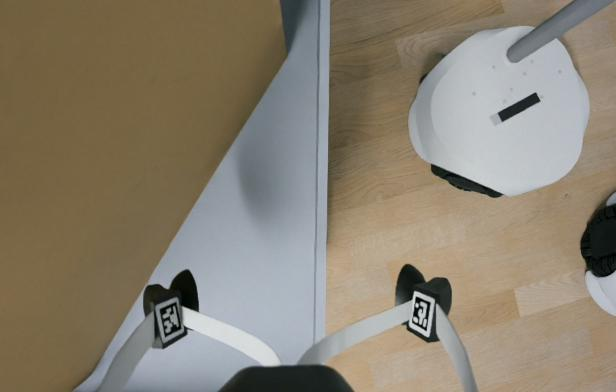

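Call:
move --r1 '{"joints":{"gripper_m":0.05,"arm_m":0.374}}' --blocking false --cameras '[]'

Call:
wait --seconds 2 --cameras '[]'

Call:
move --r1 '{"joints":{"lift_m":0.93},"contact_limits":{"lift_m":0.2}}' --blocking false --cameras '[]'

Call:
wait --seconds 2 --cameras '["r1_wrist_camera"]'

Scene clock: 563.50 s.
move: r1 moving
r1.base_odometry: x=-2.182 y=+2.012 heading=-2.978
r1.turned_by_wheels: +0.000
r1.turned_by_imu: -0.001
r1.base_tilt: forward=-1.6 right=+1.2
r1.lidar_m: 0.51 2.46 2.23 0.40 0.41 0.57 1.70 2.01 2.48 2.51 3.14 0.45
r1.base_status: not commanded
r1.joint_positions: lift_m=+1.001 arm_m=+0.374 wrist_yaw_rad=+0.002 wrist_pitch_rad=+1.568 wrist_roll_rad=+2.225 gripper_m=+0.084
r1.joint_status: arm_m moving; gripper_m moving
r1.measured_speeds: all 0
r1.motor_effort: lift_m=+12(12) arm_m=-4(6) wheel_0=+0(1) wheel_1=+0(0) wheel_2=+0(0)
r1.servo_current: wrist_yaw_rad=33(65) wrist_pitch_rad=39(46) wrist_roll_rad=46(52) gripper_m=91(91)
r1.hand_pose: x=+0.5460 y=-0.0874 z=+0.8904 quat_wxyz=(+0.314, +0.635, +0.313, -0.633) (m; r1's base frame)
r1.wrist_depth_mm: - 132 189 317 1098 1118 904 / 109 149 229 315 1078 904 891 / 120 168 296 317 1118 891 891 / 136 211 317 319 1098 1098 1098 / 161 251 315 317 1098 1098 1098 / 183 267 216 317 198 1078 1098 / 224 297 317 144 1098 1118 1118
r2.base_odometry: x=-2.146 y=-2.525 heading=-2.102
r2.turned_by_wheels: +0.000
r2.turned_by_imu: +0.001
r2.base_tilt: forward=-0.7 right=+0.0
r2.lidar_m: 0.81 0.32 0.32 2.98 0.41 0.44 0.97 2.60 1.85 1.75 1.74 1.25
r2.base_status: not commanded
r2.joint_positions: lift_m=+0.920 arm_m=+0.000 wrist_yaw_rad=+1.501 wrist_pitch_rad=+0.002 wrist_roll_rad=+0.000 gripper_m=-0.029
r2.joint_status: not commanded
r2.measured_speeds: all 0
r2.motor_effort: lift_m=+21(21) arm_m=+4(4) wheel_0=+16(16) wheel_1=+6(6) wheel_2=-5(5)
r2.servo_current: wrist_yaw_rad=117(130) wrist_pitch_rad=39(46) wrist_roll_rad=46(52) gripper_m=98(104)
r2.contact_limits: translate_m 0.8
r2.hand_pose: x=+0.2783 y=+0.2816 z=+1.0975 quat_wxyz=(+0.731, -0.001, +0.001, +0.682) (m; r2's base frame)
r2.wrist_depth_mm: - - 248 232 228 219 213 / - - 250 235 229 220 214 / - - 250 236 231 222 215 / - - 253 238 232 223 216 / - - 254 204 235 223 218 / - - 179 168 230 225 218 / - - 258 - 235 225 220
pictures: none
No camera images: "cameras" was empty.

Scene clock: 564.37 s.
earlier move: r1 done
r1.base_odometry: x=-2.182 y=+2.012 heading=-2.978
r1.turned_by_wheels: +0.000
r1.turned_by_imu: +0.000
r1.base_tilt: forward=-1.6 right=+1.2
r1.lidar_m: 0.50 2.44 2.23 0.40 0.40 0.59 1.67 2.01 2.49 2.52 3.14 0.45
r1.base_status: not commanded
r1.joint_positions: lift_m=+1.001 arm_m=+0.374 wrist_yaw_rad=+0.002 wrist_pitch_rad=+1.568 wrist_roll_rad=+2.225 gripper_m=+0.050
r1.joint_status: all done
r1.measured_speeds: all 0
r1.motor_effort: lift_m=+12(12) arm_m=-5(6) wheel_0=-1(1) wheel_1=+0(0) wheel_2=+0(0)
r1.servo_current: wrist_yaw_rad=46(72) wrist_pitch_rad=46(52) wrist_roll_rad=65(72) gripper_m=46(104)
r1.hand_pose: x=+0.5460 y=-0.0874 z=+0.8904 quat_wxyz=(+0.314, +0.635, +0.313, -0.633) (m; r1's base frame)
r1.wrist_depth_mm: - 132 189 317 1138 1098 904 / 109 150 229 317 1098 904 878 / 120 168 294 319 1118 891 891 / 136 211 317 319 1098 1098 1098 / 161 253 317 317 1098 1118 1098 / 184 319 195 317 190 1098 1098 / 223 315 319 143 1118 1078 1078
r2.base_odometry: x=-2.146 y=-2.525 heading=-2.102
r2.turned_by_wheels: +0.000
r2.turned_by_imu: +0.000
r2.base_tilt: forward=-0.7 right=+0.0
r2.lidar_m: 0.83 0.33 0.33 2.98 0.42 0.43 0.97 2.59 1.84 1.75 1.77 1.25
r2.base_status: not commanded
r2.joint_positions: lift_m=+0.920 arm_m=+0.000 wrist_yaw_rad=+1.501 wrist_pitch_rad=+0.002 wrist_roll_rad=+0.000 gripper_m=-0.029
r2.joint_status: not commanded
r2.measured_speeds: all 0
r2.motor_effort: lift_m=+21(21) arm_m=+4(4) wheel_0=+16(16) wheel_1=+5(6) wheel_2=-5(5)
r2.servo_current: wrist_yaw_rad=104(130) wrist_pitch_rad=33(46) wrist_roll_rad=39(52) gripper_m=98(104)
r2.contact_limits: translate_m 0.8
r2.hand_pose: x=+0.2783 y=+0.2816 z=+1.0975 quat_wxyz=(+0.731, -0.001, +0.001, +0.682) (m; r2's base frame)
r2.wrist_depth_mm: - - 248 233 227 220 213 / - - 251 236 229 221 213 / - - 251 236 231 222 215 / - - 253 237 232 224 217 / - - 254 204 235 223 218 / - - 178 168 230 225 219 / - - 257 - 236 223 220
wait: 0.87 of 2 s (r1 has come to rest)
pictures: none
No camera images: "cameras" was empty.

Scene clock: 564.87 s.
move: r1 moving
r1.base_odometry: x=-2.182 y=+2.012 heading=-2.978
r1.turned_by_wheels: +0.000
r1.turned_by_imu: +0.000
r1.base_tilt: forward=-1.6 right=+1.2
r1.lidar_m: 0.51 2.44 2.22 0.41 0.39 0.59 1.67 2.00 2.50 2.53 3.17 0.44
r1.base_status: not commanded
r1.joint_positions: lift_m=+0.963 arm_m=+0.374 wrist_yaw_rad=+0.002 wrist_pitch_rad=+1.568 wrist_roll_rad=+2.225 gripper_m=+0.050
r1.joint_status: lift_m moving
r1.measured_speeds: translate_m=+0.000 strafe_m=+0.000 rotate_rad=+0.000 lift_m=-0.141 arm_m=+0.000 wrist_yaw_rad=+0.000 wrist_pitch_rad=+0.000 wrist_roll_rad=+0.000
r1.motor_effort: lift_m=+11(14) arm_m=-5(5) wheel_0=+0(1) wheel_1=+0(0) wheel_2=+0(0)
r1.servo_current: wrist_yaw_rad=46(52) wrist_pitch_rad=46(46) wrist_roll_rad=52(65) gripper_m=39(52)
r1.contact_limits: lift_m 0.2
r1.hand_pose: x=+0.5460 y=-0.0874 z=+0.8526 quat_wxyz=(+0.314, +0.635, +0.313, -0.633) (m; r1's base frame)
r1.wrist_depth_mm: - 133 188 285 1060 1078 866 / 109 149 229 285 1078 854 854 / 120 169 283 283 1060 866 866 / 136 210 285 285 1060 1060 1060 / 161 251 285 283 1078 1060 1078 / 183 285 196 283 190 1060 1078 / 224 285 283 143 1060 1078 1060
r2: as last shown
r2.lidar_m: 0.82 0.32 0.34 2.99 0.41 0.43 0.95 2.60 1.86 1.75 1.76 1.25
r2.motor_effort: lift_m=+21(21) arm_m=+4(5) wheel_0=+16(16) wheel_1=+6(6) wheel_2=-5(5)
r2.servo_current: wrist_yaw_rad=130(130) wrist_pitch_rad=46(46) wrist_roll_rad=46(52) gripper_m=98(111)
r2.contact_limits: translate_m 0.8
r2.wrist_depth_mm: - - 249 234 229 219 213 / - - 251 236 229 220 214 / - - 251 236 230 223 215 / - - 253 237 232 224 217 / - - 255 204 234 224 217 / - - 178 168 230 226 218 / - - 258 - 236 224 220
pictures: none
No camera images: "cameras" was empty.

Scene clock: 565.60 s.
earlier move: r1 done
r1.base_odometry: x=-2.182 y=+2.012 heading=-2.978
r1.turned_by_wheels: +0.000
r1.turned_by_imu: +0.000
r1.base_tilt: forward=-1.6 right=+1.3
r1.lidar_m: 0.52 2.45 2.23 0.39 0.40 0.59 1.68 2.02 2.49 2.52 3.16 0.45
r1.base_status: not commanded
r1.joint_positions: lift_m=+0.930 arm_m=+0.374 wrist_yaw_rad=+0.002 wrist_pitch_rad=+1.568 wrist_roll_rad=+2.225 gripper_m=+0.050
r1.joint_status: all done
r1.measured_speeds: all 0
r1.motor_effort: lift_m=+13(14) arm_m=-5(5) wheel_0=-1(1) wheel_1=+0(0) wheel_2=+0(0)
r1.servo_current: wrist_yaw_rad=39(65) wrist_pitch_rad=33(46) wrist_roll_rad=59(65) gripper_m=39(52)
r1.contact_limits: lift_m 0.2
r1.hand_pose: x=+0.5460 y=-0.0874 z=+0.8203 quat_wxyz=(+0.314, +0.635, +0.313, -0.633) (m; r1's base frame)
r1.wrist_depth_mm: - 132 188 247 1025 831 831 / 109 149 229 247 1025 820 820 / 120 168 247 247 1042 831 820 / 136 203 248 248 1042 1042 1042 / 161 247 247 247 1042 1025 1042 / 184 247 199 248 190 1025 1025 / 224 247 247 137 1025 1042 1042
r2.base_odometry: x=-2.146 y=-2.525 heading=-2.102
r2.turned_by_wheels: +0.000
r2.turned_by_imu: +0.000
r2.base_tilt: forward=-0.7 right=+0.0
r2.lidar_m: 0.85 0.30 0.33 2.98 0.42 0.44 0.91 2.59 1.85 1.75 1.75 1.27
r2.base_status: not commanded
r2.joint_positions: lift_m=+0.920 arm_m=+0.000 wrist_yaw_rad=+1.501 wrist_pitch_rad=+0.002 wrist_roll_rad=+0.000 gripper_m=-0.029
r2.joint_status: not commanded
r2.measured_speeds: all 0
r2.on_its_own: wrist_yaw_rad is at rest, and its servo_current (124 mA) is outside its rest range (0 to 104 mA)
r2.motor_effort: lift_m=+20(21) arm_m=+4(5) wheel_0=+16(17) wheel_1=+6(6) wheel_2=-5(5)
r2.servo_current: wrist_yaw_rad=124(130) wrist_pitch_rad=39(46) wrist_roll_rad=46(59) gripper_m=104(111)
r2.contact_limits: translate_m 0.8
r2.hand_pose: x=+0.2783 y=+0.2816 z=+1.0975 quat_wxyz=(+0.731, -0.001, +0.001, +0.682) (m; r2's base frame)
r2.wrist_depth_mm: - - 248 233 229 220 213 / - - 252 236 229 221 214 / - - 252 236 231 223 216 / - - 254 238 233 224 216 / - - 254 204 234 224 218 / - - 178 168 230 225 219 / - - 258 - 234 224 220
wait: 0.73 of 2 s (r1 has come to rest)
pictures: r1_wrist_camera
Images, in order (width x height): r1_wrist_camera 616x392.

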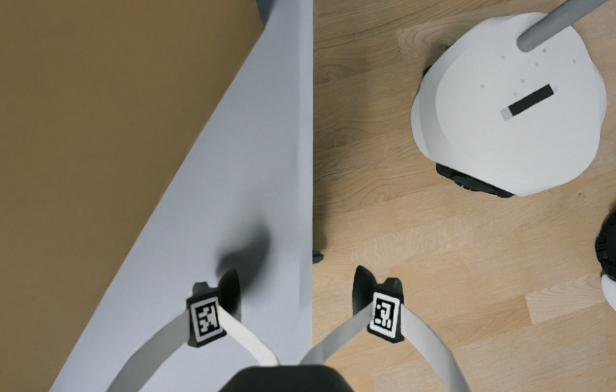

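Call:
move --r1 '{"joints":{"lift_m":0.907},"contact_limits":{"lift_m":0.2}}' --blocking false --cameras '[]'

Call:
wait --seconds 1 --cameras '[]'

Call:
move --r1 '{"joints":{"gripper_m":-0.03}}' --blocking false --cameras '[]'

Call:
wait --seconds 2 --cameras '["r1_wrist_camera"]'

Scene clock: 573.60 s.
move: r1 moving
r1.base_odometry: x=-2.182 y=+2.012 heading=-2.978
r1.turned_by_wheels: +0.000
r1.turned_by_imu: -0.001
r1.base_tilt: forward=-1.6 right=+1.3
r1.lidar_m: 0.51 2.44 2.23 0.37 0.40 0.59 1.66 2.00 2.48 2.52 3.18 0.44
r1.base_status: not commanded
r1.joint_positions: lift_m=+0.909 arm_m=+0.374 wrist_yaw_rad=+0.002 wrist_pitch_rad=+1.568 wrist_roll_rad=+2.225 gripper_m=+0.050
r1.joint_status: lift_m moving
r1.measured_speeds: translate_m=+0.000 strafe_m=+0.000 rotate_rad=+0.000 lift_m=-0.020 arm_m=+0.000 wrist_yaw_rad=+0.000 wrist_pitch_rad=+0.000 wrist_roll_rad=+0.000
r1.motor_effort: lift_m=+5(13) arm_m=-5(5) wheel_0=-1(1) wheel_1=+0(0) wheel_2=+0(0)
r1.servo_current: wrist_yaw_rad=46(59) wrist_pitch_rad=39(52) wrist_roll_rad=65(65) gripper_m=46(52)
r1.contact_limits: lift_m 0.2
r1.hand_pose: x=+0.5460 y=-0.0874 z=+0.7985 quat_wxyz=(+0.314, +0.635, +0.313, -0.633) (m; r1's base frame)
r1.wrist_depth_mm: - 127 187 231 1008 809 798 / 109 145 220 232 1008 798 809 / 114 164 232 232 1025 809 798 / 136 204 232 232 1008 1008 1025 / 156 234 232 231 1008 1008 1025 / 177 232 212 233 190 1008 1025 / 213 177 233 154 1008 1025 1008
r2: as last shown
r2.turned_by_imu: +0.001
r2.base_tilt: forward=-0.8 right=+0.1
r2.lidar_m: 0.85 0.33 0.33 3.00 0.43 0.42 0.90 2.60 1.85 1.76 1.77 1.25
r2.on_its_own: wrist_yaw_rad is at rest, and its servo_current (111 mA) is outside its rest range (0 to 104 mA)
r2.motor_effort: lift_m=+21(21) arm_m=+4(4) wheel_0=+16(16) wheel_1=+6(6) wheel_2=-5(5)
r2.servo_current: wrist_yaw_rad=111(130) wrist_pitch_rad=39(46) wrist_roll_rad=52(59) gripper_m=104(104)
r2.contact_limits: translate_m 0.8
r2.wrist_depth_mm: - - 248 233 229 219 213 / - - 250 236 229 220 213 / - - 251 236 231 222 216 / - - 253 237 231 223 216 / - - 254 204 233 224 217 / - - 178 168 230 226 218 / - - 259 - 236 224 220
pictures: none
No camera images: "cameras" was empty.

Scene clock: 573.93 s.
earlier move: r1 done
r1.base_odometry: x=-2.182 y=+2.012 heading=-2.978
r1.turned_by_wheels: +0.000
r1.turned_by_imu: +0.000
r1.base_tilt: forward=-1.6 right=+1.2
r1.lidar_m: 0.50 2.46 2.22 0.39 0.43 0.59 1.68 2.01 2.50 2.52 3.16 0.45
r1.base_status: not commanded
r1.joint_positions: lift_m=+0.908 arm_m=+0.374 wrist_yaw_rad=+0.002 wrist_pitch_rad=+1.568 wrist_roll_rad=+2.225 gripper_m=+0.050
r1.joint_status: all done
r1.measured_speeds: all 0
r1.motor_effort: lift_m=+3(13) arm_m=-5(5) wheel_0=+0(1) wheel_1=+0(0) wheel_2=+0(0)
r1.servo_current: wrist_yaw_rad=59(59) wrist_pitch_rad=46(52) wrist_roll_rad=59(65) gripper_m=46(52)
r1.contact_limits: lift_m 0.2
r1.hand_pose: x=+0.5460 y=-0.0874 z=+0.7981 quat_wxyz=(+0.314, +0.635, +0.313, -0.633) (m; r1's base frame)
r1.wrist_depth_mm: - 126 188 230 1025 809 798 / 109 141 221 229 1008 798 809 / 114 160 230 230 1025 809 809 / 135 203 230 230 1025 1025 1008 / 156 232 232 231 1025 1008 1025 / 177 232 213 231 191 1008 1008 / 212 178 231 154 1042 1008 1025
r2.base_odometry: x=-2.146 y=-2.525 heading=-2.102
r2.turned_by_wheels: +0.000
r2.turned_by_imu: +0.000
r2.base_tilt: forward=-0.7 right=+0.0
r2.lidar_m: 0.83 0.33 0.31 2.98 0.40 0.42 0.90 2.59 1.85 1.75 1.74 1.27
r2.base_status: not commanded
r2.joint_positions: lift_m=+0.920 arm_m=+0.000 wrist_yaw_rad=+1.501 wrist_pitch_rad=+0.002 wrist_roll_rad=+0.000 gripper_m=-0.029
r2.joint_status: not commanded
r2.measured_speeds: all 0
r2.on_its_own: wrist_yaw_rad is at rest, and its servo_current (117 mA) is outside its rest range (0 to 104 mA)
r2.motor_effort: lift_m=+21(21) arm_m=+4(4) wheel_0=+17(17) wheel_1=+5(6) wheel_2=-5(5)
r2.servo_current: wrist_yaw_rad=117(130) wrist_pitch_rad=46(46) wrist_roll_rad=52(59) gripper_m=98(104)
r2.contact_limits: translate_m 0.8
r2.hand_pose: x=+0.2783 y=+0.2816 z=+1.0975 quat_wxyz=(+0.731, -0.001, +0.001, +0.682) (m; r2's base frame)
r2.wrist_depth_mm: - - 248 233 228 220 213 / - - 251 236 229 220 214 / - - 252 236 230 222 215 / - - 253 237 232 223 216 / - - 255 204 234 224 217 / - - 178 167 230 225 219 / - - 258 - 235 224 220
wait: 0.33 of 1 s (r1 has come to rest)
pictures: none
No camera images: "cameras" was empty.

Scene clock: 574.43 s.
move: r1 moving
r1.base_odometry: x=-2.182 y=+2.012 heading=-2.978
r1.turned_by_wheels: +0.000
r1.turned_by_imu: +0.000
r1.base_tilt: forward=-1.6 right=+1.3
r1.lidar_m: 0.51 2.44 2.23 0.37 0.42 0.57 1.67 2.02 2.49 2.54 3.15 0.43
r1.base_status: not commanded
r1.joint_positions: lift_m=+0.908 arm_m=+0.374 wrist_yaw_rad=+0.002 wrist_pitch_rad=+1.567 wrist_roll_rad=+2.225 gripper_m=+0.031
r1.joint_status: gripper_m moving
r1.measured_speeds: translate_m=+0.000 strafe_m=+0.000 rotate_rad=+0.000 lift_m=+0.000 arm_m=+0.000 wrist_yaw_rad=+0.000 wrist_pitch_rad=-0.014 wrist_roll_rad=+0.000
r1.motor_effort: lift_m=+3(3) arm_m=-5(5) wheel_0=+0(1) wheel_1=+0(0) wheel_2=+0(0)
r1.servo_current: wrist_yaw_rad=52(72) wrist_pitch_rad=46(52) wrist_roll_rad=59(59) gripper_m=124(124)
r1.contact_limits: lift_m 0.2
r1.hand_pose: x=+0.5463 y=-0.0874 z=+0.7981 quat_wxyz=(+0.314, +0.635, +0.313, -0.633) (m; r1's base frame)
r1.wrist_depth_mm: - 125 186 230 991 798 798 / 105 144 218 231 991 798 809 / 115 157 231 230 1008 809 798 / 133 199 231 230 1025 1008 1008 / 152 231 232 232 1025 1008 991 / 172 231 204 231 191 1008 1025 / 206 161 232 231 1025 1025 1025
r2.base_odometry: x=-2.146 y=-2.525 heading=-2.102
r2.turned_by_wheels: +0.000
r2.turned_by_imu: +0.000
r2.base_tilt: forward=-0.8 right=+0.1
r2.lidar_m: 0.84 0.33 0.32 2.98 0.40 0.43 0.90 2.58 1.86 1.76 1.74 1.25
r2.base_status: not commanded
r2.joint_positions: lift_m=+0.920 arm_m=+0.000 wrist_yaw_rad=+1.501 wrist_pitch_rad=+0.002 wrist_roll_rad=+0.000 gripper_m=-0.029
r2.joint_status: not commanded
r2.measured_speeds: all 0
r2.motor_effort: lift_m=+21(21) arm_m=+4(4) wheel_0=+16(17) wheel_1=+5(6) wheel_2=-5(5)
r2.servo_current: wrist_yaw_rad=117(130) wrist_pitch_rad=33(39) wrist_roll_rad=39(52) gripper_m=98(104)
r2.contact_limits: translate_m 0.8
r2.hand_pose: x=+0.2783 y=+0.2816 z=+1.0975 quat_wxyz=(+0.731, -0.001, +0.001, +0.682) (m; r2's base frame)
r2.wrist_depth_mm: - - 249 234 228 219 213 / - - 251 236 229 220 213 / - - 251 236 229 222 216 / - - 253 237 232 224 216 / - - 255 204 234 224 218 / - - 179 168 230 225 220 / - - 258 - 236 225 220
pictures: none
No camera images: "cameras" was empty.

Scene clock: 575.47 s.
earlier move: r1 done
r1.base_odometry: x=-2.182 y=+2.012 heading=-2.978
r1.turned_by_wheels: +0.000
r1.turned_by_imu: +0.000
r1.base_tilt: forward=-1.6 right=+1.3
r1.lidar_m: 0.51 2.41 2.23 0.40 0.42 0.59 1.69 2.03 2.50 2.52 3.17 0.45
r1.base_status: not commanded
r1.joint_positions: lift_m=+0.908 arm_m=+0.374 wrist_yaw_rad=+0.002 wrist_pitch_rad=+1.568 wrist_roll_rad=+2.225 gripper_m=-0.029
r1.joint_status: all done
r1.measured_speeds: all 0
r1.motor_effort: lift_m=+9(9) arm_m=-4(5) wheel_0=-1(1) wheel_1=+0(0) wheel_2=+0(0)
r1.servo_current: wrist_yaw_rad=46(72) wrist_pitch_rad=46(52) wrist_roll_rad=33(59) gripper_m=59(150)
r1.contact_limits: lift_m 0.2
r1.hand_pose: x=+0.5460 y=-0.0874 z=+0.7977 quat_wxyz=(+0.314, +0.635, +0.313, -0.633) (m; r1's base frame)
r1.wrist_depth_mm: - 150 204 227 991 820 809 / 118 154 226 228 1025 798 798 / 125 184 226 227 1025 809 809 / 138 219 226 226 1008 1008 1025 / 160 226 227 227 1008 1008 1008 / 185 225 188 194 1008 1025 1008 / 218 154 227 145 178 1008 1025
r2.base_odometry: x=-2.146 y=-2.525 heading=-2.102
r2.turned_by_wheels: +0.000
r2.turned_by_imu: +0.000
r2.base_tilt: forward=-0.7 right=+0.1
r2.lidar_m: 0.83 0.32 0.31 2.98 0.39 0.44 0.94 2.61 1.86 1.75 1.72 1.26
r2.base_status: not commanded
r2.joint_positions: lift_m=+0.920 arm_m=+0.000 wrist_yaw_rad=+1.501 wrist_pitch_rad=+0.002 wrist_roll_rad=+0.000 gripper_m=-0.029
r2.joint_status: not commanded
r2.measured_speeds: all 0
r2.on_its_own: wrist_yaw_rad is at rest, and its servo_current (124 mA) is outside its rest range (0 to 104 mA)
r2.motor_effort: lift_m=+21(21) arm_m=+4(4) wheel_0=+16(17) wheel_1=+6(6) wheel_2=-5(5)
r2.servo_current: wrist_yaw_rad=124(130) wrist_pitch_rad=33(46) wrist_roll_rad=52(59) gripper_m=98(104)
r2.contact_limits: translate_m 0.8
r2.hand_pose: x=+0.2783 y=+0.2816 z=+1.0975 quat_wxyz=(+0.731, -0.001, +0.001, +0.682) (m; r2's base frame)
r2.wrist_depth_mm: - - 248 235 229 220 213 / - - 250 236 230 220 213 / - - 250 236 230 223 216 / - - 252 237 232 224 216 / - - 255 204 234 224 218 / - - 178 168 230 225 217 / - - 258 - 235 224 220
wait: 1.03 of 2 s (r1 has come to rest)
pictures: r1_wrist_camera
Images, in order (width x height): r1_wrist_camera 616x392.

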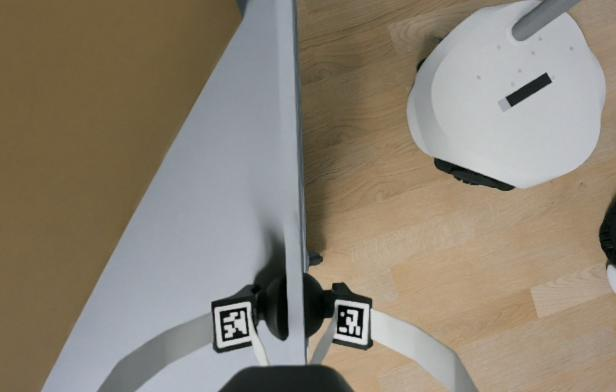

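Call:
move --r2 '{"base":{"translate_m":0.008,"strafe_m":-0.161},"joints":{"wrist_yaw_rad":1.62},"speeds":{"wrist_yaw_rad":0.2},"contact_limits":{"translate_m":0.8}}' --blocking false --cameras '[]'

Call:
wait --seconds 3 --cameras '["r2_wrist_camera","r1_head_left_camera"]'

Scene clock: 610.40 s.
move: r2 moving
r1: as last shown
r1.turned_by_imu: -0.002
r1.lidar_m: 0.49 2.44 2.24 0.43 0.43 0.57 1.69 2.03 2.49 2.54 3.18 0.44
r1.motor_effort: lift_m=+9(9) arm_m=-4(5) wheel_0=+0(1) wheel_1=+0(0) wheel_2=+0(0)
r1.servo_current: wrist_yaw_rad=33(59) wrist_pitch_rad=46(52) wrist_roll_rad=33(59) gripper_m=59(65)
r1.contact_limits: lift_m 0.2
r1.wrist_depth_mm: - 150 204 226 1025 809 809 / 118 154 226 226 1025 809 809 / 126 183 227 227 1008 798 798 / 138 219 226 227 1025 1008 1042 / 161 226 226 227 1025 1025 1025 / 185 226 188 194 1025 1008 1008 / 219 153 226 146 178 1025 1025
r2.base_odometry: x=-2.177 y=-2.509 heading=-2.101
r2.turned_by_wheels: +0.001
r2.turned_by_imu: +0.008
r2.base_tilt: forward=-0.7 right=+0.0
r2.lidar_m: 0.90 0.31 0.33 3.02 0.44 0.46 0.98 2.55 1.82 1.70 1.75 1.29
r2.base_status: translate_m moving; strafe_m moving
r2.joint_positions: lift_m=+0.920 arm_m=+0.000 wrist_yaw_rad=+1.574 wrist_pitch_rad=+0.002 wrist_roll_rad=+0.000 gripper_m=-0.029
r2.joint_status: wrist_yaw_rad moving
r2.measured_speeds: translate_m=+0.004 strafe_m=-0.136 rotate_rad=+0.000 lift_m=+0.000 arm_m=+0.000 wrist_yaw_rad=+0.174 wrist_pitch_rad=+0.000 wrist_roll_rad=+0.000
r2.motor_effort: lift_m=+20(21) arm_m=+4(4) wheel_0=+16(27) wheel_1=-8(8) wheel_2=-5(6)
r2.servo_current: wrist_yaw_rad=65(124) wrist_pitch_rad=39(46) wrist_roll_rad=46(59) gripper_m=98(104)
r2.contact_limits: translate_m 0.8
r2.hand_pose: x=+0.2573 y=+0.2887 z=+1.0975 quat_wxyz=(+0.706, -0.001, +0.001, +0.708) (m; r2's base frame)
r2.wrist_depth_mm: - - 254 165 229 220 213 / - - 255 166 231 221 214 / - - 255 166 232 224 214 / - - 257 167 234 224 216 / - - - 167 234 223 217 / - - 185 167 181 225 217 / - - 262 - 236 222 219
pictures: none
No camera images: "cameras" was empty.

Scene clock: 611.70 s.
earlier move: r2 done
r1.base_odometry: x=-2.182 y=+2.012 heading=-2.978
r1.turned_by_wheels: +0.000
r1.turned_by_imu: +0.000
r1.base_tilt: forward=-1.6 right=+1.3
r1.lidar_m: 0.50 2.45 2.24 0.53 0.56 0.83 1.65 2.00 2.49 2.52 3.15 0.43
r1.base_status: not commanded
r1.joint_positions: lift_m=+0.908 arm_m=+0.374 wrist_yaw_rad=+0.002 wrist_pitch_rad=+1.568 wrist_roll_rad=+2.225 gripper_m=-0.029
r1.joint_status: not commanded
r1.measured_speeds: all 0
r1.motor_effort: lift_m=+9(9) arm_m=-4(5) wheel_0=-1(1) wheel_1=+0(0) wheel_2=+0(0)
r1.servo_current: wrist_yaw_rad=33(72) wrist_pitch_rad=39(52) wrist_roll_rad=59(65) gripper_m=59(72)
r1.contact_limits: lift_m 0.2
r1.hand_pose: x=+0.5460 y=-0.0874 z=+0.7977 quat_wxyz=(+0.314, +0.635, +0.313, -0.633) (m; r1's base frame)
r1.wrist_depth_mm: - 150 204 227 1008 820 809 / 118 154 227 226 1008 809 820 / 125 184 227 228 1025 798 809 / 138 218 226 227 1008 1008 1025 / 160 226 226 227 1008 1008 1008 / 185 228 187 194 1025 1025 1042 / 218 154 227 145 178 1025 1025
r2.base_odometry: x=-2.288 y=-2.451 heading=-2.102
r2.turned_by_wheels: +0.000
r2.turned_by_imu: +0.001
r2.base_tilt: forward=-0.7 right=+0.0
r2.lidar_m: 1.17 0.33 0.30 3.16 0.55 0.63 - 2.35 1.67 1.59 1.65 1.22
r2.base_status: done
r2.joint_positions: lift_m=+0.920 arm_m=+0.000 wrist_yaw_rad=+1.623 wrist_pitch_rad=+0.002 wrist_roll_rad=+0.000 gripper_m=-0.029
r2.joint_status: all done
r2.measured_speeds: all 0
r2.motor_effort: lift_m=+21(21) arm_m=+4(4) wheel_0=+7(27) wheel_1=-1(12) wheel_2=-4(6)
r2.servo_current: wrist_yaw_rad=39(124) wrist_pitch_rad=33(46) wrist_roll_rad=52(59) gripper_m=98(104)
r2.contact_limits: translate_m 0.8
r2.hand_pose: x=+0.2432 y=+0.2925 z=+1.0975 quat_wxyz=(+0.688, -0.001, +0.001, +0.725) (m; r2's base frame)
r2.wrist_depth_mm: 732 - 248 163 236 229 223 / 732 - 249 165 236 229 226 / 668 - 250 164 237 231 226 / 741 - 251 167 238 233 227 / 768 - 253 166 240 233 228 / 768 - 187 167 181 235 230 / 768 - 255 - 241 235 231
wait: 1.30 of 3 s (r2 has come to rest)
pictures: r1_head_left_camera, r2_wrist_camera
Images, in order (width x height): r1_head_left_camera 420x672, r2_wrist_camera 616x392.

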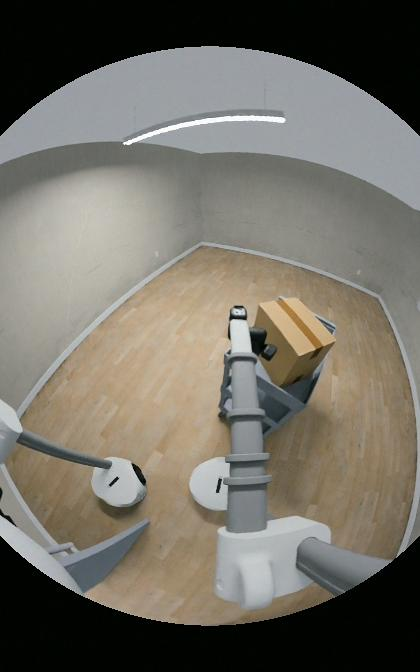

